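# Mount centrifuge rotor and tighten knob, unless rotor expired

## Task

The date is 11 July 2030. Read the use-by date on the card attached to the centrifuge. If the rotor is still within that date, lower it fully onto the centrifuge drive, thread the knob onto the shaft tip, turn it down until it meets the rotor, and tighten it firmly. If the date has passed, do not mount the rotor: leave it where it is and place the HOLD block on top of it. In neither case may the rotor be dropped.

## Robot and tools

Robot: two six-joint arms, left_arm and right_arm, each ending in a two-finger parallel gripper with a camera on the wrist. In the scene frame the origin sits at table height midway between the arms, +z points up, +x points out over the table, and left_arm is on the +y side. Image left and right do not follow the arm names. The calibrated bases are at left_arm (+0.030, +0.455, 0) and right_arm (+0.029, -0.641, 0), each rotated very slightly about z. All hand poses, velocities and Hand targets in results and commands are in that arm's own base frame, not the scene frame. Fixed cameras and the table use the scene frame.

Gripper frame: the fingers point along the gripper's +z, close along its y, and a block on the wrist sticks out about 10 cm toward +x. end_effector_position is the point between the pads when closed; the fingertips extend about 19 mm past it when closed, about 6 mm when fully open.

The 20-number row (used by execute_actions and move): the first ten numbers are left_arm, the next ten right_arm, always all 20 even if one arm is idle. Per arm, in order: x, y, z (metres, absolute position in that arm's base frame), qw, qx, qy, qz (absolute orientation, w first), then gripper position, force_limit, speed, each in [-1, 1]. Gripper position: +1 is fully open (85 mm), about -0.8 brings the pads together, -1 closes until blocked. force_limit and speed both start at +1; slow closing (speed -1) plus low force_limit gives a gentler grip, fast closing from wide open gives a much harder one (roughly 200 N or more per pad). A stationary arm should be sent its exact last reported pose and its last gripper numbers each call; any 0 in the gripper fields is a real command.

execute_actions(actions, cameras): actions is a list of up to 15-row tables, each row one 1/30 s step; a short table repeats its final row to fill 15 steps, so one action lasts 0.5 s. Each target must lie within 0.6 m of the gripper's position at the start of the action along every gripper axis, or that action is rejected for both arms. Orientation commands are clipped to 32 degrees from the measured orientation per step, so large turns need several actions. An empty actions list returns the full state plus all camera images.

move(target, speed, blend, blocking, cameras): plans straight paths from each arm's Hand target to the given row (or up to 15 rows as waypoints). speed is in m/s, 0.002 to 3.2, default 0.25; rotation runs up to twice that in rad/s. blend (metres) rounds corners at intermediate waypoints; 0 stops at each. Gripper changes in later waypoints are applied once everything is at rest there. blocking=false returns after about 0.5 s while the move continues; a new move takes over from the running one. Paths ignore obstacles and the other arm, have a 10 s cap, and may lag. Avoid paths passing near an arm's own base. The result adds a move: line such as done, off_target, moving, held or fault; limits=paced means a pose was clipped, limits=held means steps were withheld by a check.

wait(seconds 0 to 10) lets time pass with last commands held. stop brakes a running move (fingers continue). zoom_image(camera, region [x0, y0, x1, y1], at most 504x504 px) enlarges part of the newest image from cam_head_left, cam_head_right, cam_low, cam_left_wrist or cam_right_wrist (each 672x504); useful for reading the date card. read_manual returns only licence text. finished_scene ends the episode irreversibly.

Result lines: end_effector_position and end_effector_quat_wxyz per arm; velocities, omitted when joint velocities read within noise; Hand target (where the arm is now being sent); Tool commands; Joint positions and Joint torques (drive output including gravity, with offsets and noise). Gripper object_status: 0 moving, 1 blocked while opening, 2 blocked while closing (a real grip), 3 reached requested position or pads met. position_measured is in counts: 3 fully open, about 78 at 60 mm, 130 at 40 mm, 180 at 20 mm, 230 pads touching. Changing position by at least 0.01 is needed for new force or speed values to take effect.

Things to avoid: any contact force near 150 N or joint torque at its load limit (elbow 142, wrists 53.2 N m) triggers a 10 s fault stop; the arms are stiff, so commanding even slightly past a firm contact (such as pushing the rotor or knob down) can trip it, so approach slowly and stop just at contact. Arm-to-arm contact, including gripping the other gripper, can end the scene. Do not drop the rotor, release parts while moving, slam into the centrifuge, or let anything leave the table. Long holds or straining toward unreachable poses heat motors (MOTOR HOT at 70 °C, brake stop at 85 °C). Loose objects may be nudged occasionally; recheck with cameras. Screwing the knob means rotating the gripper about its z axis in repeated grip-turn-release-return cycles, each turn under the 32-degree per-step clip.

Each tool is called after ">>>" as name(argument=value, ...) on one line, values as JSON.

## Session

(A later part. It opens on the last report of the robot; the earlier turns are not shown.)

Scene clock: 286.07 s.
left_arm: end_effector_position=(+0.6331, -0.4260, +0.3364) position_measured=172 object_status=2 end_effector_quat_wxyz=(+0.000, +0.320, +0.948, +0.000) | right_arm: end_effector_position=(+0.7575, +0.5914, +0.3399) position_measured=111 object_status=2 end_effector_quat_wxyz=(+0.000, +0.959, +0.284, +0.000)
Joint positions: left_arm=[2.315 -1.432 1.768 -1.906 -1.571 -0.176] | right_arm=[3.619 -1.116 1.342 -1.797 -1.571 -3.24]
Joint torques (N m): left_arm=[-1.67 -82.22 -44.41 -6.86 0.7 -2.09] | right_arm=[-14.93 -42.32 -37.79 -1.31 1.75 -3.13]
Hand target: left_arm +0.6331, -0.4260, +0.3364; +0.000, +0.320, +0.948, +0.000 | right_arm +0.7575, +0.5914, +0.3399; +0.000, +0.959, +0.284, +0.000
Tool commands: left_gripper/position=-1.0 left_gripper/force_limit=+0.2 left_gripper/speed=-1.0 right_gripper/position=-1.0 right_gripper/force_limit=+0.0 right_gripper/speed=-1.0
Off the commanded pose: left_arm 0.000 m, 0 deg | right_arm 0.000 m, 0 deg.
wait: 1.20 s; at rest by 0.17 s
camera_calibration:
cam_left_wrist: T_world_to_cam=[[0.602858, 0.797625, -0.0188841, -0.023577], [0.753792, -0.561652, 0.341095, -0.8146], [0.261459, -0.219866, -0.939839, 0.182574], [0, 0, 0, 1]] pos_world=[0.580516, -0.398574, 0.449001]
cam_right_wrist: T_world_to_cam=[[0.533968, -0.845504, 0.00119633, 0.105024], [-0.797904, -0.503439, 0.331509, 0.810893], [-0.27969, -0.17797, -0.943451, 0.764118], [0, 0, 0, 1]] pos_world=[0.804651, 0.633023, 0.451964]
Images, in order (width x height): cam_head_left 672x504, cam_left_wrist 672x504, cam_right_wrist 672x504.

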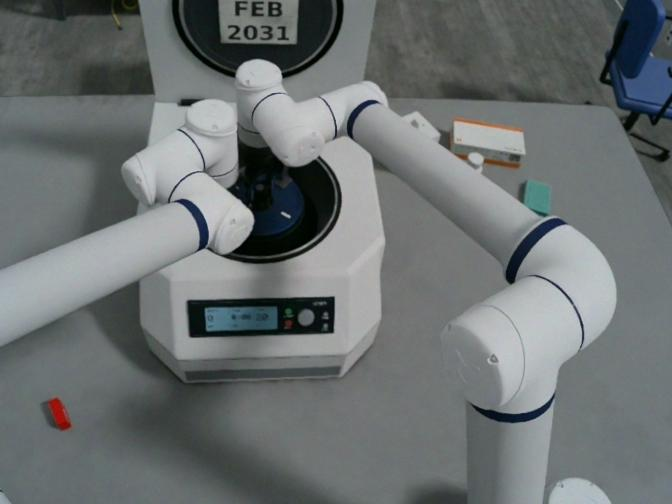

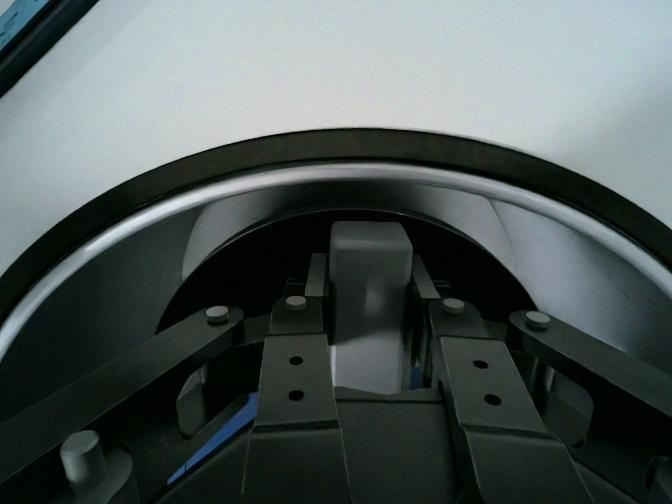

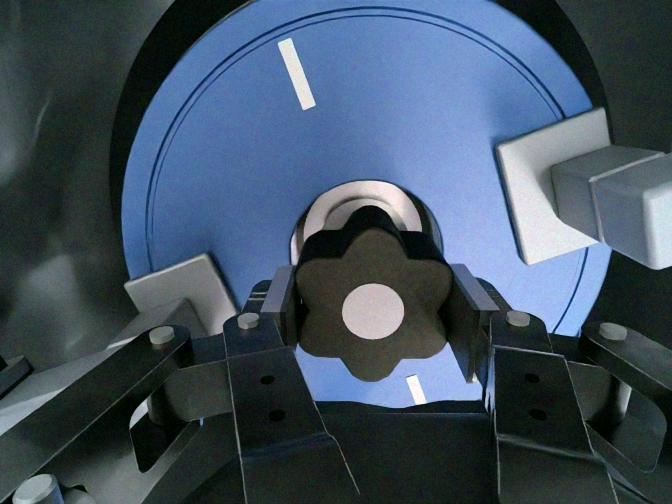

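>>> zoom_image(camera="cam_head_left", region=[230, 160, 300, 230])

>>> zoom_image(camera="cam_right_wrist", region=[270, 160, 470, 400])

Scaled by 7.200.

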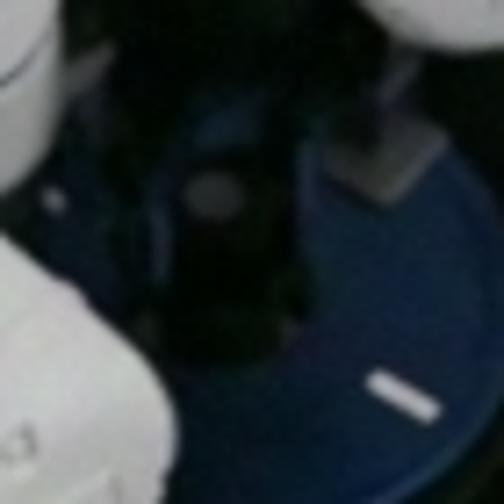

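Scaled by 2.100.

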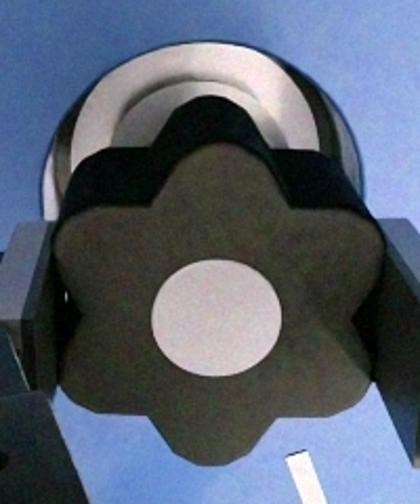

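>>> move(target=[[0.6331,-0.4260,0.3364,0,0.3197,0.9475,0,-1,0.2,-1,0.7575,0.5914,0.3399,0,0.9588,0.2840,0,0.4,0,-0.6],[0.6331,-0.4260,0.3364,0,0.3197,0.9475,0,-1,0.2,-1,0.7615,0.5940,0.3365,0,0.9588,0.2840,0,0.4,0,-0.6],[0.6331,-0.4260,0.3364,0,0.3197,0.9475,0,-1,0.2,-1,0.7615,0.5940,0.3365,0,0.9588,0.2840,0,-1,0.1,-1]], speed=[0.1,0.05,0.1])

>>> wait(seconds=0.6, cameras=["cam_right_wrist"])

>>> move(target=[0.6331,-0.4260,0.3364,0,0.3197,0.9475,0,-1,0.2,-1,0.7585,0.5917,0.3365,0,0.9588,0.2840,0,-1,0.1,-1], speed=0.02, cameras=["cam_right_wrist"])

Scene clock: 290.30 s.
left_arm: end_effector_position=(+0.6331, -0.4260, +0.3364) position_measured=172 object_status=2 end_effector_quat_wxyz=(+0.000, +0.320, +0.948, +0.000) | right_arm: end_effector_position=(+0.7615, +0.5940, +0.3366) position_measured=111 object_status=0 end_effector_quat_wxyz=(+0.000, +0.959, +0.284, +0.000)
Joint positions: left_arm=[2.315 -1.432 1.768 -1.906 -1.571 -0.176] | right_arm=[3.619 -1.107 1.335 -1.799 -1.571 -3.24]
Joint torques (N m): left_arm=[4.38 -90.77 -49.73 -3.4 0.59 -1.83] | right_arm=[9.75 -54.2 -43.2 -2.51 1.64 2.98]
Hand target: left_arm +0.6331, -0.4260, +0.3364; +0.000, +0.320, +0.948, +0.000 | right_arm +0.7615, +0.5940, +0.3365; +0.000, +0.959, +0.284, +0.000
Off the commanded pose: left_arm 0.000 m, 0 deg | right_arm 0.000 m, 0 deg.
move: done

Scene clock: 290.90 s.
left_arm: end_effector_position=(+0.6331, -0.4260, +0.3364) position_measured=172 object_status=2 end_effector_quat_wxyz=(+0.000, +0.320, +0.948, +0.000) | right_arm: end_effector_position=(+0.7615, +0.5940, +0.3365) position_measured=111 object_status=2 end_effector_quat_wxyz=(+0.000, +0.959, +0.284, +0.000)
Joint positions: left_arm=[2.315 -1.432 1.768 -1.906 -1.571 -0.176] | right_arm=[3.619 -1.107 1.335 -1.798 -1.571 -3.24]
Joint torques (N m): left_arm=[6.03 -92.05 -50.18 -3.68 0.5 -1.97] | right_arm=[6.34 -54.96 -32.86 -1.49 1.4 2.36]
Hand target: left_arm +0.6331, -0.4260, +0.3364; +0.000, +0.320, +0.948, +0.000 | right_arm +0.7615, +0.5940, +0.3365; +0.000, +0.959, +0.284, +0.000
Tool commands: left_gripper/position=-1.0 left_gripper/force_limit=+0.2 left_gripper/speed=-1.0 right_gripper/position=-1.0 right_gripper/force_limit=+0.1 right_gripper/speed=-1.0
Off the commanded pose: left_arm 0.000 m, 0 deg | right_arm 0.000 m, 0 deg.
wait: 0.60 s; at rest by 0.17 s
camera_calibration:
cam_right_wrist: T_world_to_cam=[[0.533982, -0.845495, 0.00124804, 0.104997], [-0.797937, -0.503457, 0.331403, 0.816686], [-0.279571, -0.177959, -0.943488, 0.762434], [0, 0, 0, 1]] pos_world=[0.808752, 0.635623, 0.448565]
Images, in order (width x height): cam_right_wrist 672x504.

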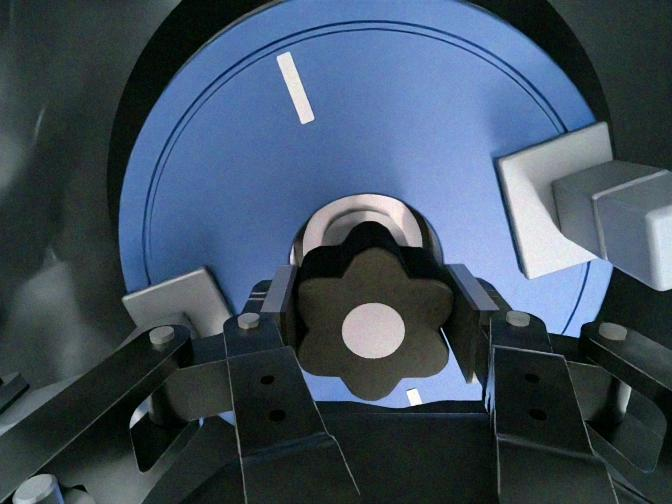

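Scene clock: 291.77 s.
left_arm: end_effector_position=(+0.6331, -0.4260, +0.3364) position_measured=172 object_status=2 end_effector_quat_wxyz=(+0.000, +0.320, +0.948, +0.000) | right_arm: end_effector_position=(+0.7608, +0.5931, +0.3372) position_measured=111 object_status=2 end_effector_quat_wxyz=(-0.001, +0.959, +0.284, +0.003)
Joint positions: left_arm=[2.315 -1.432 1.768 -1.906 -1.571 -0.176] | right_arm=[3.619 -1.112 1.343 -1.808 -1.57 -3.241]
Joint torques (N m): left_arm=[5.49 -93.86 -51.19 -6 1.36 -1.93] | right_arm=[-1.15 -66.02 -45.4 -1.82 0.01 -0.27]
Hand target: left_arm +0.6331, -0.4260, +0.3364; +0.000, +0.320, +0.948, +0.000 | right_arm +0.7607, +0.5931, +0.3372; -0.001, +0.959, +0.284, +0.003
Tool commands: left_gripper/position=-1.0 left_gripper/force_limit=+0.2 left_gripper/speed=-1.0 right_gripper/position=-1.0 right_gripper/force_limit=+0.098039 right_gripper/speed=-1.0
Off the commanded pose: left_arm 0.000 m, 0 deg | right_arm 0.003 m, 0 deg.
FORCE FAULT: contact force on the right arm reached its limit, and that arm stopped. The contact can be on any part of that arm, not only on its tool. That arm's remaining commands of this call were not run. That arm is still stopped at the end of this call. That arm stays stopped for about 10 more seconds. Until then a move that you send moves the other arm only, and its call returns only when the move has ended. Once the stop has ended, the next robot result says so. If the stop ends while you think or write, that arm runs what you send next. While its stop runs, that arm takes no new command, but its gripper still runs the gripper command that each later call begins with. Until it ends, the stop uses up actions while you think or wait. An arm that is not stopped still takes commands.
move: fault (right_arm)
camera_calibration:
cam_right_wrist: T_world_to_cam=[[0.533939, -0.845522, 0.00138394, 0.104689], [-0.799899, -0.504596, 0.324876, 0.819724], [-0.273992, -0.174571, -0.945755, 0.757213], [0, 0, 0, 1]] pos_world=[0.807269, 0.634334, 0.449684]
Images, in order (width x height): cam_right_wrist 672x504.

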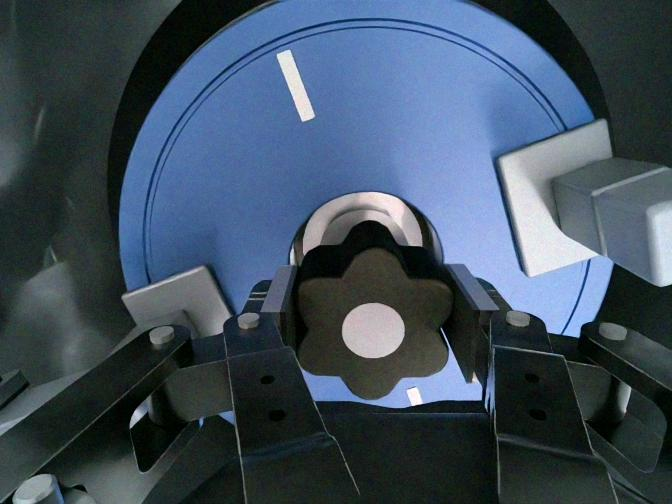

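>>> execute_actions(actions=[[[0.6331,-0.4260,0.3364,0,0.3197,0.9475,0,-1,0.2,-1,0.7608,0.5931,0.3372,0,0.9588,0.2840,0,0.4,0,-0.6]]], cameras=[])

>>> wait(seconds=8, cameras=["cam_right_wrist", "cam_head_left"])

Scene clock: 316.90 s.
left_arm: end_effector_position=(+0.6331, -0.4260, +0.3364) position_measured=172 object_status=2 end_effector_quat_wxyz=(+0.000, +0.320, +0.948, +0.000) | right_arm: end_effector_position=(+0.7608, +0.5931, +0.3372) position_measured=78 object_status=3 end_effector_quat_wxyz=(+0.000, +0.959, +0.284, +0.000)
Joint positions: left_arm=[2.315 -1.432 1.768 -1.906 -1.571 -0.176] | right_arm=[3.619 -1.109 1.337 -1.798 -1.571 -3.24]
Joint torques (N m): left_arm=[15.73 -102.72 -55.57 -9.96 1.7 -1.69] | right_arm=[5.25 -55.66 -52.03 -0.92 -1.99 2.64]
Hand target: left_arm +0.6331, -0.4260, +0.3364; +0.000, +0.320, +0.948, +0.000 | right_arm +0.7608, +0.5931, +0.3372; +0.000, +0.959, +0.284, +0.000
Off the commanded pose: left_arm 0.000 m, 0 deg | right_arm 0.000 m, 0 deg.
FORCE FAULT, CONTINUED: the right arm's stop, for the force fault that an earlier result reported, is over. The rest of the stop counts as 19 of the actions that you can send in this scene. The stop ended before this call began, so that arm ran this call's commands.
No camera images: "cameras" was empty.

Scene clock: 324.90 s.
left_arm: end_effector_position=(+0.6331, -0.4260, +0.3364) position_measured=172 object_status=2 end_effector_quat_wxyz=(+0.000, +0.320, +0.948, +0.000) | right_arm: end_effector_position=(+0.7608, +0.5931, +0.3372) position_measured=78 object_status=3 end_effector_quat_wxyz=(+0.000, +0.959, +0.284, +0.000)
Joint positions: left_arm=[2.315 -1.432 1.768 -1.906 -1.571 -0.176] | right_arm=[3.619 -1.109 1.337 -1.798 -1.571 -3.24]
Joint torques (N m): left_arm=[12.84 -102.86 -55.4 -9.83 -0.32 -1.3] | right_arm=[6.77 -55.98 -51.37 -1.77 -2.39 2.21]
Hand target: left_arm +0.6331, -0.4260, +0.3364; +0.000, +0.320, +0.948, +0.000 | right_arm +0.7608, +0.5931, +0.3372; +0.000, +0.959, +0.284, +0.000
Tool commands: left_gripper/position=-1.0 left_gripper/force_limit=+0.2 left_gripper/speed=-1.0 right_gripper/position=+0.4 right_gripper/force_limit=+0.0 right_gripper/speed=-0.6
Off the commanded pose: left_arm 0.000 m, 0 deg | right_arm 0.000 m, 0 deg.
wait: 8.00 s; at rest by 0.17 s
camera_calibration:
cam_right_wrist: T_world_to_cam=[[0.533968, -0.845504, 0.00119633, 0.104703], [-0.797904, -0.503439, 0.331509, 0.815277], [-0.27969, -0.17797, -0.943451, 0.762797], [0, 0, 0, 1]] pos_world=[0.807951, 0.634723, 0.449264]
Images, in order (width x height): cam_head_left 672x504, cam_right_wrist 672x504.

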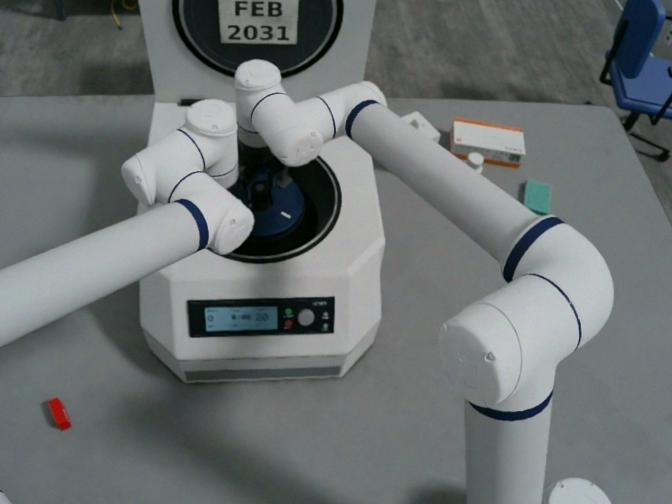

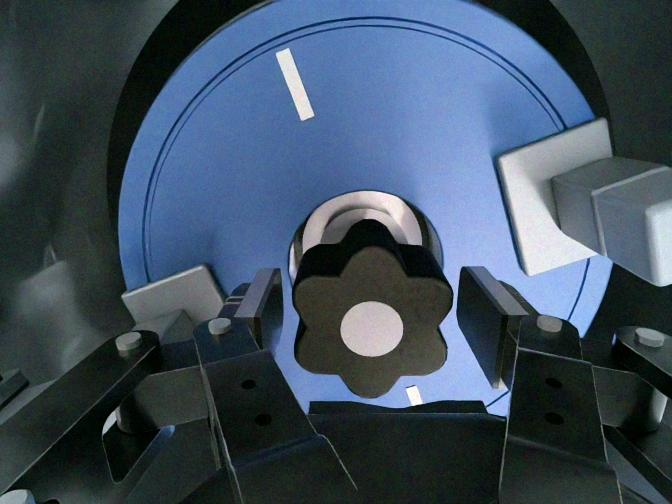

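>>> move(target=[[0.6331,-0.4260,0.3364,0,0.3197,0.9475,0,-1,0.2,-1,0.7622,0.5938,0.3330,0,0.9588,0.2840,0,0.4,0,-0.6],[0.6331,-0.4260,0.3364,0,0.3197,0.9475,0,-1,0.2,-1,0.7622,0.5938,0.3330,0,0.9588,0.2840,0,-1,-0.8,-1]], speed=0.05, cameras=["cam_right_wrist"])

Scene clock: 327.60 s.
left_arm: end_effector_position=(+0.6331, -0.4260, +0.3364) position_measured=172 object_status=2 end_effector_quat_wxyz=(+0.000, +0.320, +0.948, +0.000) | right_arm: end_effector_position=(+0.7622, +0.5938, +0.3330) position_measured=109 object_status=2 end_effector_quat_wxyz=(+0.000, +0.959, +0.284, +0.000)
Joint positions: left_arm=[2.315 -1.432 1.768 -1.906 -1.571 -0.176] | right_arm=[3.619 -1.105 1.338 -1.804 -1.571 -3.24]
Joint torques (N m): left_arm=[13.23 -102.56 -54.53 -9.28 -0.4 -1.24] | right_arm=[-11.5 -54.1 -38.39 -1.14 -2.21 0.02]
Hand target: left_arm +0.6331, -0.4260, +0.3364; +0.000, +0.320, +0.948, +0.000 | right_arm +0.7622, +0.5938, +0.3330; +0.000, +0.959, +0.284, +0.000
Off the commanded pose: left_arm 0.000 m, 0 deg | right_arm 0.000 m, 0 deg.
move: done
camera_calibration:
cam_right_wrist: T_world_to_cam=[[0.533983, -0.845494, 0.00124764, 0.104511], [-0.797936, -0.503458, 0.331403, 0.818224], [-0.279571, -0.177959, -0.943488, 0.759264], [0, 0, 0, 1]] pos_world=[0.809352, 0.635423, 0.445065]
Images, in order (width x height): cam_right_wrist 672x504.

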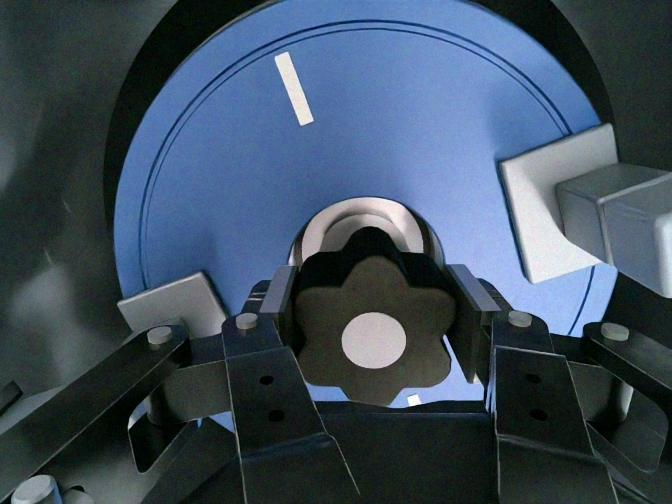

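>>> move(target=[[0.6331,-0.4260,0.3364,0,0.3197,0.9475,0,-1,0.2,-1,0.7622,0.5938,0.3328,0,0.8507,-0.5257,0,-1,-0.8,-1],[0.6331,-0.4260,0.3364,0,0.3197,0.9475,0,-1,0.2,-1,0.7622,0.5938,0.3325,0,0.1736,-0.9848,0,-1,-0.8,-1]], speed=0.5, blend=[0.01,0], cameras=["cam_right_wrist","cam_left_wrist"])

Scene clock: 330.90 s.
left_arm: end_effector_position=(+0.6331, -0.4260, +0.3364) position_measured=172 object_status=2 end_effector_quat_wxyz=(+0.000, +0.320, +0.948, +0.000) | right_arm: end_effector_position=(+0.7639, +0.5908, +0.3338) position_measured=109 object_status=2 end_effector_quat_wxyz=(+0.001, +0.967, -0.253, +0.002)
Joint positions: left_arm=[2.315 -1.432 1.768 -1.906 -1.571 -0.176] | right_arm=[3.616 -1.106 1.338 -1.803 -1.575 -2.155]
Joint torques (N m): left_arm=[2.45 -101.19 -54.66 -9.29 -0.21 -1.38] | right_arm=[-2.95 -66.36 -45.35 -2.63 0.03 -0.24]
Hand target: left_arm +0.6331, -0.4260, +0.3364; +0.000, +0.320, +0.948, +0.000 | right_arm +0.7639, +0.5909, +0.3338; +0.001, +0.967, -0.253, +0.002
Tool commands: left_gripper/position=-1.0 left_gripper/force_limit=+0.2 left_gripper/speed=-1.0 right_gripper/position=-1.0 right_gripper/force_limit=-0.796078 right_gripper/speed=-1.0
Off the commanded pose: left_arm 0.000 m, 0 deg | right_arm 0.004 m, 131 deg.
FORCE FAULT: contact force on the right arm reached its limit, and that arm stopped. The contact can be on any part of that arm, not only on its tool. That arm's remaining commands of this call were not run. That arm is still stopped at the end of this call. That arm stays stopped for about 10 more seconds. Until then a move that you send moves the other arm only, and its call returns only when the move has ended. Once the stop has ended, the next robot result says so. If the stop ends while you think or write, that arm runs what you send next. While its stop runs, that arm takes no new command, but its gripper still runs the gripper command that each later call begins with. Until it ends, the stop uses up actions while you think or wait. An arm that is not stopped still takes commands.
move: fault (right_arm); path passed 0 of 2 targets
camera_calibration:
cam_left_wrist: T_world_to_cam=[[0.602797, 0.79767, -0.0189121, -0.0235117], [0.75384, -0.561588, 0.341093, -0.814602], [0.261459, -0.219867, -0.939839, 0.182574], [0, 0, 0, 1]] pos_world=[0.580517, -0.398574, 0.449001]
cam_right_wrist: T_world_to_cam=[[-0.500422, -0.865776, 0.00300922, 0.902645], [-0.817382, 0.47359, 0.328022, 0.256563], [-0.285419, 0.16169, -0.944665, 0.564167], [0, 0, 0, 1]] pos_world=[0.822437, 0.568763, 0.446075]
Images, in order (width x height): cam_left_wrist 672x504, cam_right_wrist 672x504.

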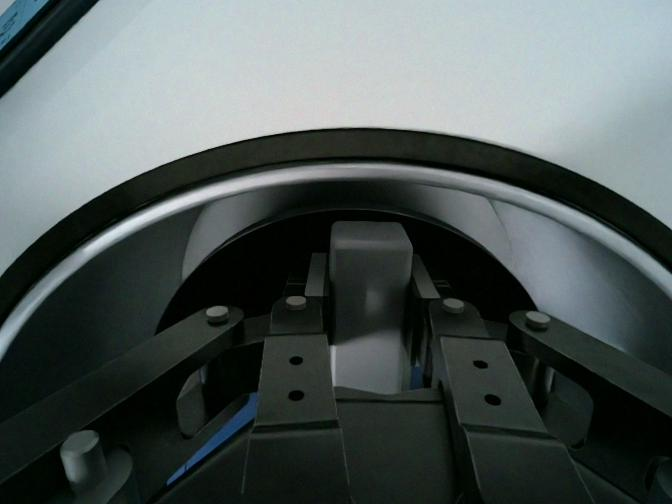

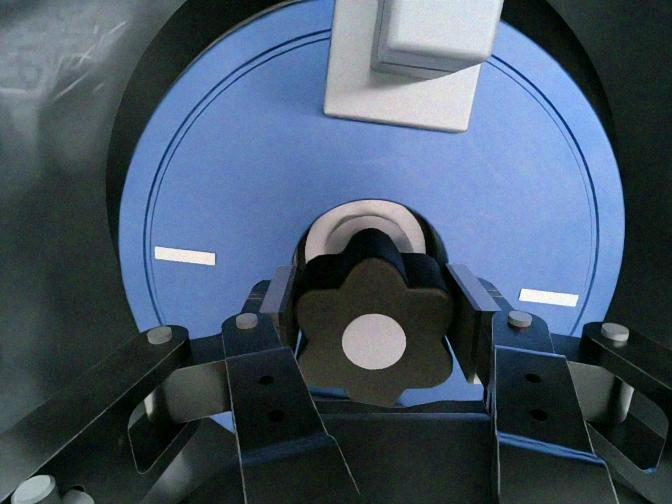

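>>> zoom_image(camera="cam_right_wrist", region=[270, 170, 480, 410])

>>> wait(seconds=0, cameras=["cam_head_left", "cam_head_right", "cam_low"])

Scaled by 2.100.

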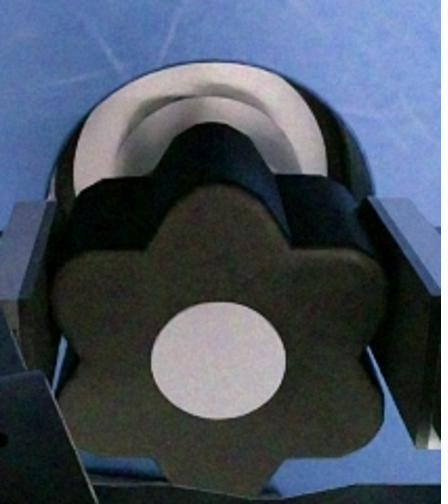

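Scene clock: 331.67 s.
left_arm: end_effector_position=(+0.6331, -0.4260, +0.3364) position_measured=172 object_status=2 end_effector_quat_wxyz=(+0.000, +0.320, +0.948, +0.000) | right_arm: end_effector_position=(+0.7639, +0.5908, +0.3338) position_measured=109 object_status=2 end_effector_quat_wxyz=(+0.001, +0.967, -0.253, +0.002)
Joint positions: left_arm=[2.315 -1.432 1.768 -1.906 -1.571 -0.176] | right_arm=[3.616 -1.106 1.338 -1.803 -1.575 -2.155]
Joint torques (N m): left_arm=[-6.39 -99.9 -54.67 -9.45 -0.48 -1.45] | right_arm=[0.19 -65.03 -46.23 -3.25 0.23 0.17]
Hand target: left_arm +0.6331, -0.4260, +0.3364; +0.000, +0.320, +0.948, +0.000 | right_arm +0.7639, +0.5909, +0.3338; +0.001, +0.967, -0.253, +0.002
Tool commands: left_gripper/position=-1.0 left_gripper/force_limit=+0.2 left_gripper/speed=-1.0 right_gripper/position=-1.0 right_gripper/force_limit=-0.796078 right_gripper/speed=-1.0
Off the commanded pose: left_arm 0.000 m, 0 deg | right_arm 0.004 m, 131 deg.
FORCE FAULT, CONTINUED: the right arm was still stopped when this call began, by the force fault that an earlier result reported. Since the last result the stop counts as 2 of the actions that you can send in this scene. That arm is still stopped at the end of this call. That arm stays stopped for about 9 more seconds. If the stop ends while you think or write, that arm runs what you send next. While its stop runs, that arm takes no new command, but its gripper still runs the gripper command that each later call begins with.
Images, in order (width x height): cam_head_left 672x504, cam_head_right 672x504, cam_low 672x504.

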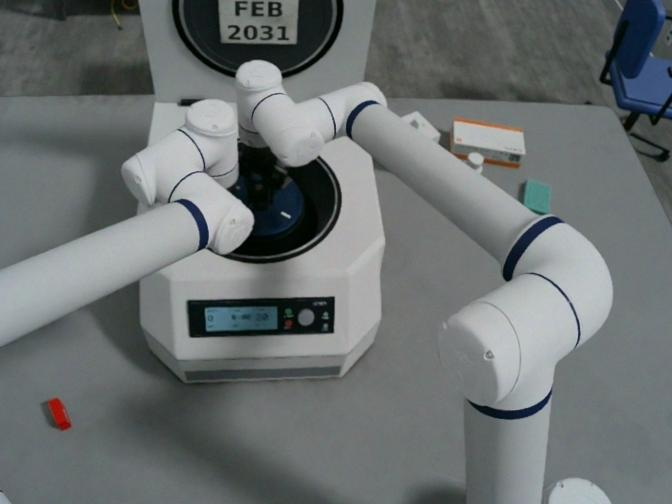

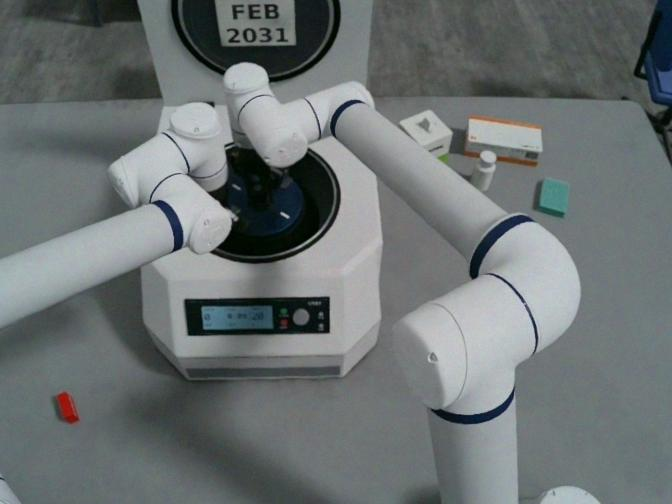

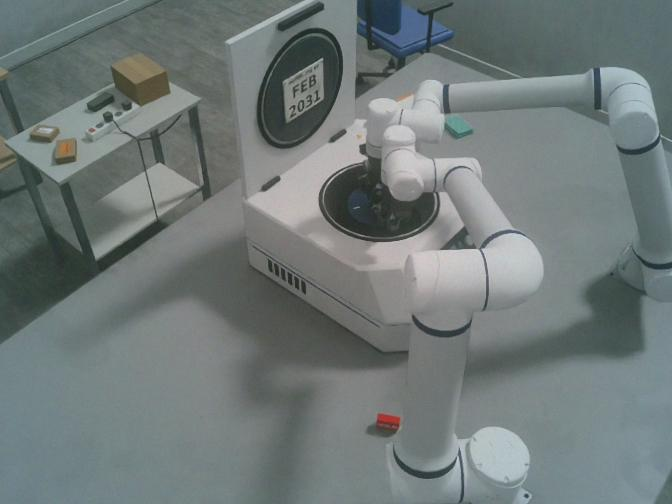

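>>> wait(seconds=9.2, cameras=[])

>>> execute_actions(actions=[[[0.6331,-0.4260,0.3364,0,0.3197,0.9475,0,-1,0.2,-1,0.7639,0.5909,0.3338,0.001,0.967,-0.253,0.002,0.4,0,-0.6]]], cameras=["cam_right_wrist"])

Scene clock: 341.70 s.
left_arm: end_effector_position=(+0.6331, -0.4260, +0.3364) position_measured=172 object_status=2 end_effector_quat_wxyz=(+0.000, +0.320, +0.948, +0.000) | right_arm: end_effector_position=(+0.7639, +0.5908, +0.3338) position_measured=109 object_status=2 end_effector_quat_wxyz=(+0.001, +0.967, -0.253, +0.002)
Joint positions: left_arm=[2.315 -1.432 1.768 -1.906 -1.571 -0.176] | right_arm=[3.616 -1.106 1.338 -1.803 -1.575 -2.155]
Joint torques (N m): left_arm=[-12.75 -80.54 -54.85 -9.15 -0.43 -1.09] | right_arm=[0.37 -63.65 -46.41 -2.93 0.77 -0.21]
Hand target: left_arm +0.6331, -0.4260, +0.3364; +0.000, +0.320, +0.948, +0.000 | right_arm +0.7639, +0.5908, +0.3338; +0.001, +0.967, -0.253, +0.002
Tool commands: left_gripper/position=-1.0 left_gripper/force_limit=+0.2 left_gripper/speed=-1.0 right_gripper/position=-1.0 right_gripper/force_limit=-0.796078 right_gripper/speed=-1.0
Off the commanded pose: left_arm 0.000 m, 0 deg | right_arm 0.004 m, 131 deg.
FORCE FAULT, CONTINUED: the right arm's stop, for the force fault that an earlier result reported, is over. The rest of the stop counts as 17 of the actions that you can send in this scene. That arm's target is now where it stood when the stop ended, not its last command. That arm accepts commands again.
wait: 9.20 s; at rest from the start
No camera images: "cameras" was empty.

Scene clock: 342.40 s.
left_arm: end_effector_position=(+0.6331, -0.4260, +0.3364) position_measured=172 object_status=2 end_effector_quat_wxyz=(+0.000, +0.320, +0.948, +0.000) | right_arm: end_effector_position=(+0.7639, +0.5909, +0.3338) position_measured=78 object_status=3 end_effector_quat_wxyz=(+0.001, +0.967, -0.253, +0.002)
Joint positions: left_arm=[2.315 -1.432 1.768 -1.906 -1.571 -0.176] | right_arm=[3.616 -1.106 1.339 -1.805 -1.575 -2.155]
Joint torques (N m): left_arm=[-11.42 -80.55 -54.15 -7.3 -0.35 -1.32] | right_arm=[12.62 -74.45 -36.77 -3.68 -1.66 2.94]
Hand target: left_arm +0.6331, -0.4260, +0.3364; +0.000, +0.320, +0.948, +0.000 | right_arm +0.7639, +0.5909, +0.3338; +0.001, +0.967, -0.253, +0.002
Off the commanded pose: left_arm 0.000 m, 0 deg | right_arm 0.000 m, 0 deg.
camera_calibration:
cam_right_wrist: T_world_to_cam=[[-0.500761, -0.865583, 0.00210208, 0.903169], [-0.817554, 0.47377, 0.327335, 0.256828], [-0.284331, 0.162198, -0.944906, 0.563066], [0, 0, 0, 1]] pos_world=[0.82234, 0.568763, 0.446077]
Images, in order (width x height): cam_right_wrist 672x504.

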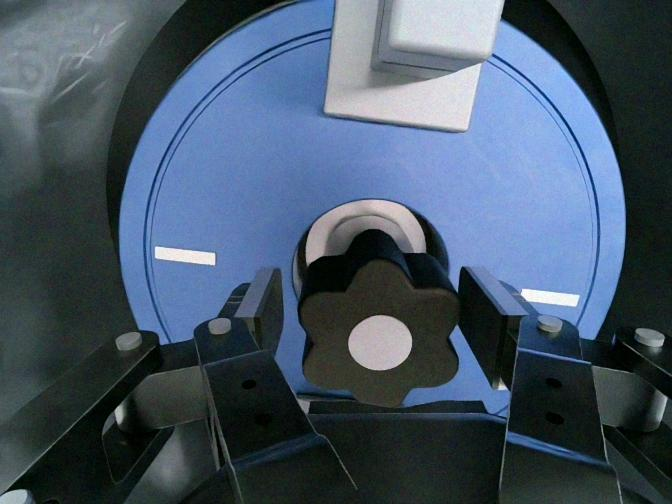

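>>> move(target=[[0.6331,-0.4260,0.3364,0,0.3197,0.9475,0,-1,0.2,-1,0.7630,0.5893,0.3360,0,0.9681,-0.2504,0,0.41,0,-0.6],[0.6331,-0.4260,0.3364,0,0.3197,0.9475,0,-1,0.2,-1,0.7630,0.5893,0.42,0,0.9681,-0.2504,0,0.41,0,-0.6]], speed=[0.05,0.25], blend=0.003, cameras=["cam_right_wrist","cam_head_left","cam_head_right","cam_low"])

>>> zoom_image(camera="cam_right_wrist", region=[260, 140, 500, 320])

Scene clock: 345.30 s.
left_arm: end_effector_position=(+0.6331, -0.4260, +0.3364) position_measured=172 object_status=2 end_effector_quat_wxyz=(+0.000, +0.320, +0.948, +0.000) | right_arm: end_effector_position=(+0.7630, +0.5893, +0.4199) position_measured=77 object_status=3 end_effector_quat_wxyz=(+0.000, +0.968, -0.250, +0.000)
Joint positions: left_arm=[2.315 -1.432 1.768 -1.906 -1.571 -0.176] | right_arm=[3.614 -1.133 1.224 -1.663 -1.571 -2.163]
Joint torques (N m): left_arm=[-1.67 -74.05 -54.35 -2.66 -0.23 -1.24] | right_arm=[-13.06 -74.74 -53.69 -0.78 -0.83 -2.75]
Hand target: left_arm +0.6331, -0.4260, +0.3364; +0.000, +0.320, +0.948, +0.000 | right_arm +0.7630, +0.5893, +0.4200; +0.000, +0.968, -0.250, +0.000
Off the commanded pose: left_arm 0.000 m, 0 deg | right_arm 0.000 m, 0 deg.
move: done; blend cut to 0 m at target 1
camera_calibration:
cam_right_wrist: T_world_to_cam=[[-0.495889, -0.868385, 0.00119434, 0.89949], [-0.819068, 0.468183, 0.331561, 0.23133], [-0.288482, 0.163439, -0.943433, 0.646192], [0, 0, 0, 1]] pos_world=[0.821937, 0.567186, 0.531864]
Images, in order (width x height): cam_head_left 672x504, cam_head_right 672x504, cam_low 672x504, cam_right_wrist 672x504.

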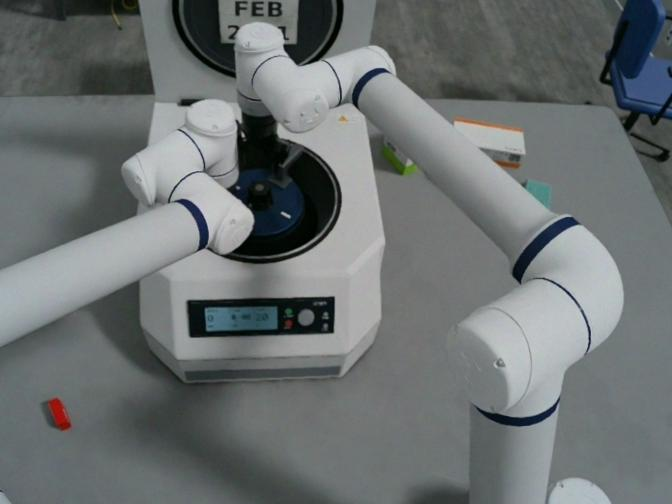

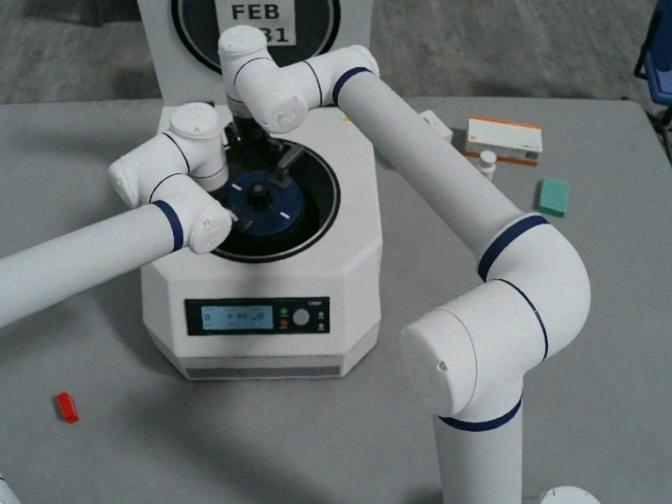

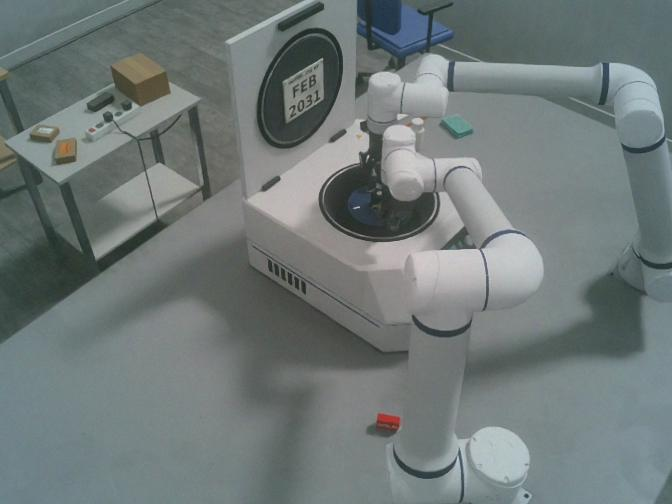

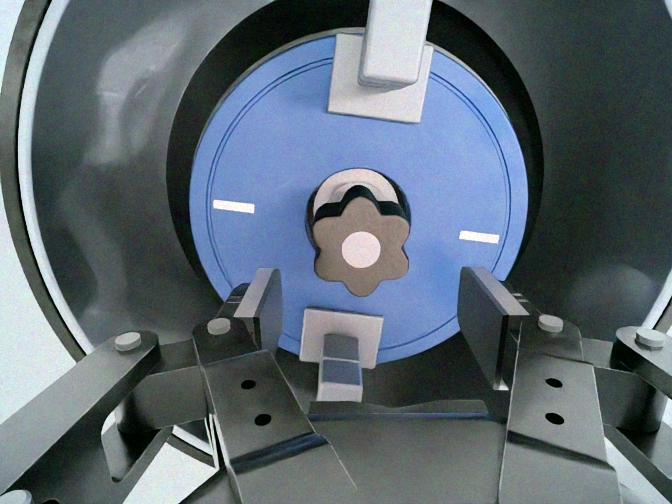

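Scaled by 2.100.

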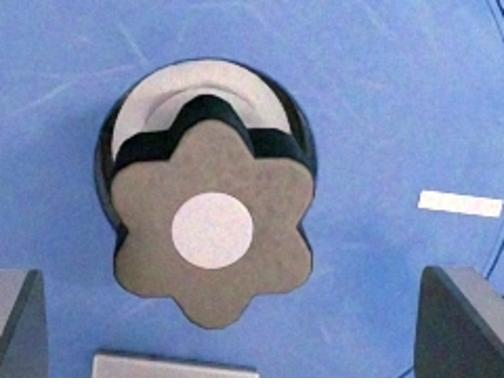

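>>> move(target=[[0.6331,-0.4260,0.3364,0,0.3197,0.9475,0,-1,0.2,-1,0.7600,0.5920,0.4200,0,0.1736,-0.9848,0,0.41,0,-0.6]], speed=0.6, cameras=["cam_right_wrist"])

>>> zoom_image(camera="cam_right_wrist", region=[180, 140, 540, 320])

Scene clock: 348.70 s.
left_arm: end_effector_position=(+0.6331, -0.4260, +0.3364) position_measured=172 object_status=2 end_effector_quat_wxyz=(+0.000, +0.320, +0.948, +0.000) | right_arm: end_effector_position=(+0.7600, +0.5920, +0.4200) position_measured=77 object_status=3 end_effector_quat_wxyz=(+0.000, -0.174, +0.985, +0.000)
Joint positions: left_arm=[2.315 -1.432 1.768 -1.906 -1.571 -0.176] | right_arm=[3.618 -1.134 1.226 -1.663 -1.571 0.127]
Joint torques (N m): left_arm=[9.92 -66.85 -54.72 -2.79 -0.4 -1.2] | right_arm=[14.56 -52.79 -53.36 -1.44 -2.35 2.99]
Hand target: left_arm +0.6331, -0.4260, +0.3364; +0.000, +0.320, +0.948, +0.000 | right_arm +0.7600, +0.5920, +0.4200; +0.000, -0.174, +0.985, +0.000
Off the commanded pose: left_arm 0.000 m, 0 deg | right_arm 0.000 m, 0 deg.
move: done
camera_calibration:
cam_right_wrist: T_world_to_cam=[[-0.330277, 0.943883, 0.00124743, -0.298443], [0.890645, 0.31121, 0.331511, -0.978887], [0.31252, 0.110601, -0.94345, 0.219598], [0, 0, 0, 1]] pos_world=[0.704644, 0.562047, 0.532064]
Images, in order (width x height): cam_right_wrist 672x504.

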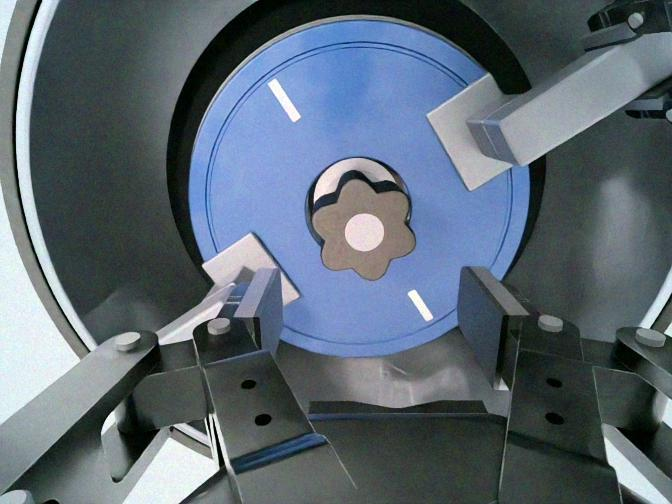

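Scaled by 1.400.

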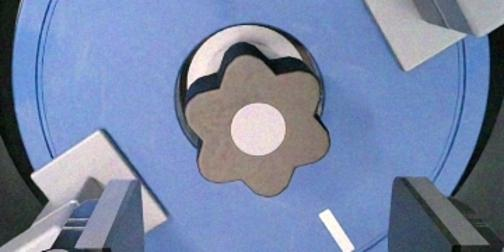

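>>> move(target=[[0.6331,-0.4260,0.3364,0,0.3197,0.9475,0,-1,0.2,-1,0.7587,0.5919,0.4000,0,0.9085,-0.4179,0,0.41,0,-0.6],[0.6331,-0.4260,0.3364,0,0.3197,0.9475,0,-1,0.2,-1,0.7587,0.5919,0.3600,0,0.9636,0.2672,0,0.41,0,-0.6],[0.6331,-0.4260,0.3364,0,0.3197,0.9475,0,-1,0.2,-1,0.7587,0.5919,0.3310,0,0.9636,0.2672,0,0.41,0,-0.6]], speed=[0.6,0.6,0.08], blend=[0.01,0.005,0], cameras=["cam_right_wrist"])

>>> zoom_image(camera="cam_right_wrist", region=[220, 140, 520, 440])

Scene clock: 356.73 s.
left_arm: end_effector_position=(+0.6331, -0.4260, +0.3364) position_measured=172 object_status=2 end_effector_quat_wxyz=(+0.000, +0.320, +0.948, +0.000) | right_arm: end_effector_position=(+0.7587, +0.5919, +0.3311) position_measured=77 object_status=3 end_effector_quat_wxyz=(+0.000, +0.964, +0.267, +0.000)
Joint positions: left_arm=[2.315 -1.432 1.768 -1.906 -1.571 -0.176] | right_arm=[3.619 -1.111 1.35 -1.81 -1.571 -3.206]
Joint torques (N m): left_arm=[10.87 -66.93 -54.6 -3.11 -0.47 -1.11] | right_arm=[-17.89 -56.18 -38.82 -4.22 2.03 -3.24]
Hand target: left_arm +0.6331, -0.4260, +0.3364; +0.000, +0.320, +0.948, +0.000 | right_arm +0.7587, +0.5919, +0.3310; +0.000, +0.964, +0.267, +0.000
Off the commanded pose: left_arm 0.000 m, 0 deg | right_arm 0.000 m, 0 deg.
move: done
camera_calibration:
cam_right_wrist: T_world_to_cam=[[0.504101, -0.863644, 0.00122185, 0.138179], [-0.815025, -0.475254, 0.331463, 0.811367], [-0.285685, -0.168087, -0.943467, 0.754951], [0, 0, 0, 1]] pos_world=[0.807307, 0.63184, 0.443164]
Images, in order (width x height): cam_right_wrist 672x504.

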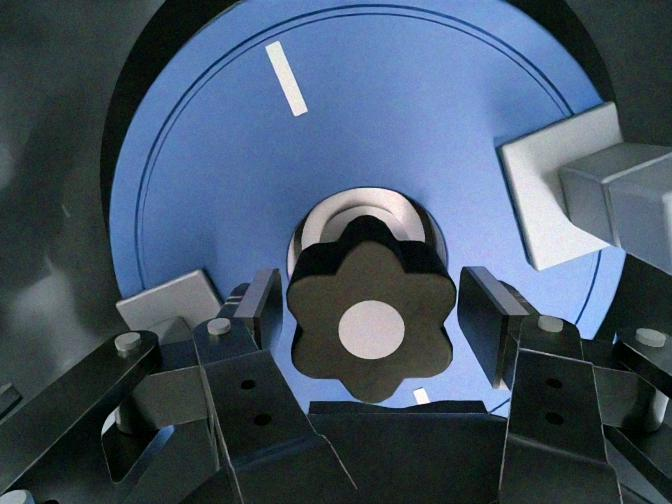

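Scaled by 1.680.

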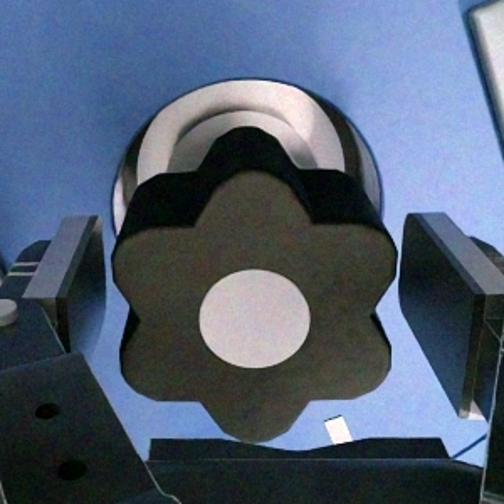

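>>> move(target=[[0.6331,-0.4260,0.3364,0,0.3197,0.9475,0,-1,0.2,-1,0.7583,0.5925,0.3310,0,0.9636,0.2672,0,0.41,0,-0.6],[0.6331,-0.4260,0.3364,0,0.3197,0.9475,0,-1,0.2,-1,0.7583,0.5925,0.3310,0,0.9636,0.2672,0,-1,-0.8,-1]], speed=0.05, cameras=["cam_right_wrist"])

Scene clock: 358.53 s.
left_arm: end_effector_position=(+0.6331, -0.4260, +0.3364) position_measured=172 object_status=2 end_effector_quat_wxyz=(+0.000, +0.320, +0.948, +0.000) | right_arm: end_effector_position=(+0.7583, +0.5925, +0.3311) position_measured=108 object_status=2 end_effector_quat_wxyz=(+0.000, +0.964, +0.267, +0.000)
Joint positions: left_arm=[2.315 -1.432 1.768 -1.906 -1.571 -0.176] | right_arm=[3.619 -1.111 1.35 -1.81 -1.571 -3.205]
Joint torques (N m): left_arm=[10.28 -67.62 -54.42 -2.82 -0.38 -1.06] | right_arm=[10.3 -56.24 -45.63 -1.64 1.59 2.98]
Hand target: left_arm +0.6331, -0.4260, +0.3364; +0.000, +0.320, +0.948, +0.000 | right_arm +0.7583, +0.5925, +0.3310; +0.000, +0.964, +0.267, +0.000
Off the commanded pose: left_arm 0.000 m, 0 deg | right_arm 0.000 m, 0 deg.
move: done
camera_calibration:
cam_right_wrist: T_world_to_cam=[[0.504115, -0.863635, 0.00127034, 0.138947], [-0.815058, -0.475273, 0.331355, 0.81146], [-0.285566, -0.168077, -0.943505, 0.754869], [0, 0, 0, 1]] pos_world=[0.806907, 0.63254, 0.443165]
Images, in order (width x height): cam_right_wrist 672x504.

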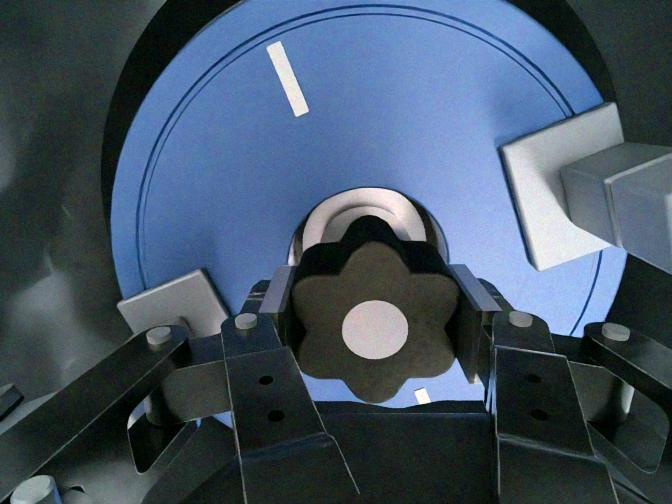

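>>> move(target=[0.6331,-0.4260,0.3364,0,0.3197,0.9475,0,-1,0.2,-1,0.7583,0.5925,0.3308,0,0.9998,0.0175,0,-1,-0.8,-1], speed=0.3, cameras=["cam_right_wrist"])

Scene clock: 360.07 s.
left_arm: end_effector_position=(+0.6331, -0.4260, +0.3364) position_measured=172 object_status=2 end_effector_quat_wxyz=(+0.000, +0.320, +0.948, +0.000) | right_arm: end_effector_position=(+0.7583, +0.5924, +0.3308) position_measured=108 object_status=2 end_effector_quat_wxyz=(+0.000, +1.000, +0.018, +0.000)
Joint positions: left_arm=[2.315 -1.432 1.768 -1.906 -1.571 -0.176] | right_arm=[3.619 -1.111 1.35 -1.811 -1.571 -2.699]
Joint torques (N m): left_arm=[12.85 -66.48 -53.99 -2.77 -0.29 -1.04] | right_arm=[16.76 -50.36 -44.23 -1.7 -1.96 3.22]
Hand target: left_arm +0.6331, -0.4260, +0.3364; +0.000, +0.320, +0.948, +0.000 | right_arm +0.7583, +0.5925, +0.3308; +0.000, +1.000, +0.018, +0.000
Off the commanded pose: left_arm 0.000 m, 0 deg | right_arm 0.000 m, 0 deg.
move: done
camera_calibration:
cam_right_wrist: T_world_to_cam=[[0.022565, -0.999745, 0.00117015, 0.584702], [-0.943226, -0.0209013, 0.331493, 0.639404], [-0.331384, -0.00858384, -0.943457, 0.694792], [0, 0, 0, 1]] pos_world=[0.820152, 0.603881, 0.442864]
Images, in order (width x height): cam_right_wrist 672x504.

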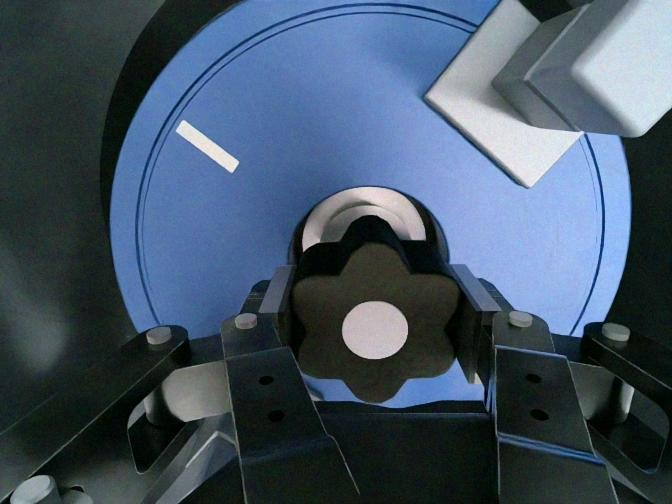

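>>> move(target=[[0.6331,-0.4260,0.3364,0,0.3197,0.9475,0,-1,0.2,-1,0.7583,0.5925,0.3304,0,0.7771,-0.6293,0,-1,-0.8,-1],[0.6331,-0.4260,0.3364,0,0.3197,0.9475,0,-1,0.2,-1,0.7583,0.5925,0.3300,0,0.1736,-0.9848,0,-1,-0.8,-1]], speed=0.4, blend=[0.01,0], cameras=["cam_right_wrist"])

Scene clock: 364.47 s.
left_arm: end_effector_position=(+0.6331, -0.4260, +0.3364) position_measured=172 object_status=2 end_effector_quat_wxyz=(+0.000, +0.320, +0.948, +0.000) | right_arm: end_effector_position=(+0.7583, +0.5925, +0.3300) position_measured=108 object_status=2 end_effector_quat_wxyz=(+0.000, -0.174, +0.985, +0.000)
Joint positions: left_arm=[2.315 -1.432 1.768 -1.906 -1.571 -0.176] | right_arm=[3.619 -1.11 1.351 -1.812 -1.571 0.129]
Joint torques (N m): left_arm=[-17.75 -69.81 -53.52 -12.27 -0.43 -1.11] | right_arm=[40.28 -38.37 -57.89 -9.43 4.86 3.95]
Hand target: left_arm +0.6331, -0.4260, +0.3364; +0.000, +0.320, +0.948, +0.000 | right_arm +0.7583, +0.5925, +0.3300; +0.000, -0.174, +0.985, +0.000
Off the commanded pose: left_arm 0.000 m, 0 deg | right_arm 0.000 m, 0 deg.
move: done
camera_calibration:
cam_right_wrist: T_world_to_cam=[[-0.330192, 0.943913, 0.00127833, -0.299454], [0.890676, 0.311121, 0.331512, -0.947665], [0.312521, 0.110601, -0.94345, 0.135162], [0, 0, 0, 1]] pos_world=[0.702944, 0.562547, 0.442064]
Images, in order (width x height): cam_right_wrist 672x504.

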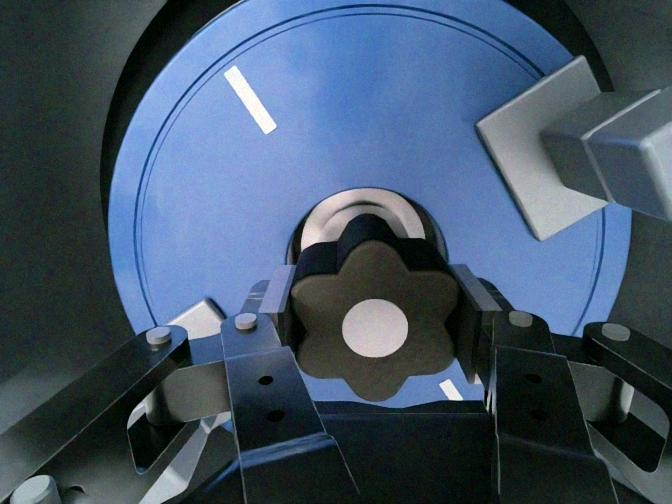

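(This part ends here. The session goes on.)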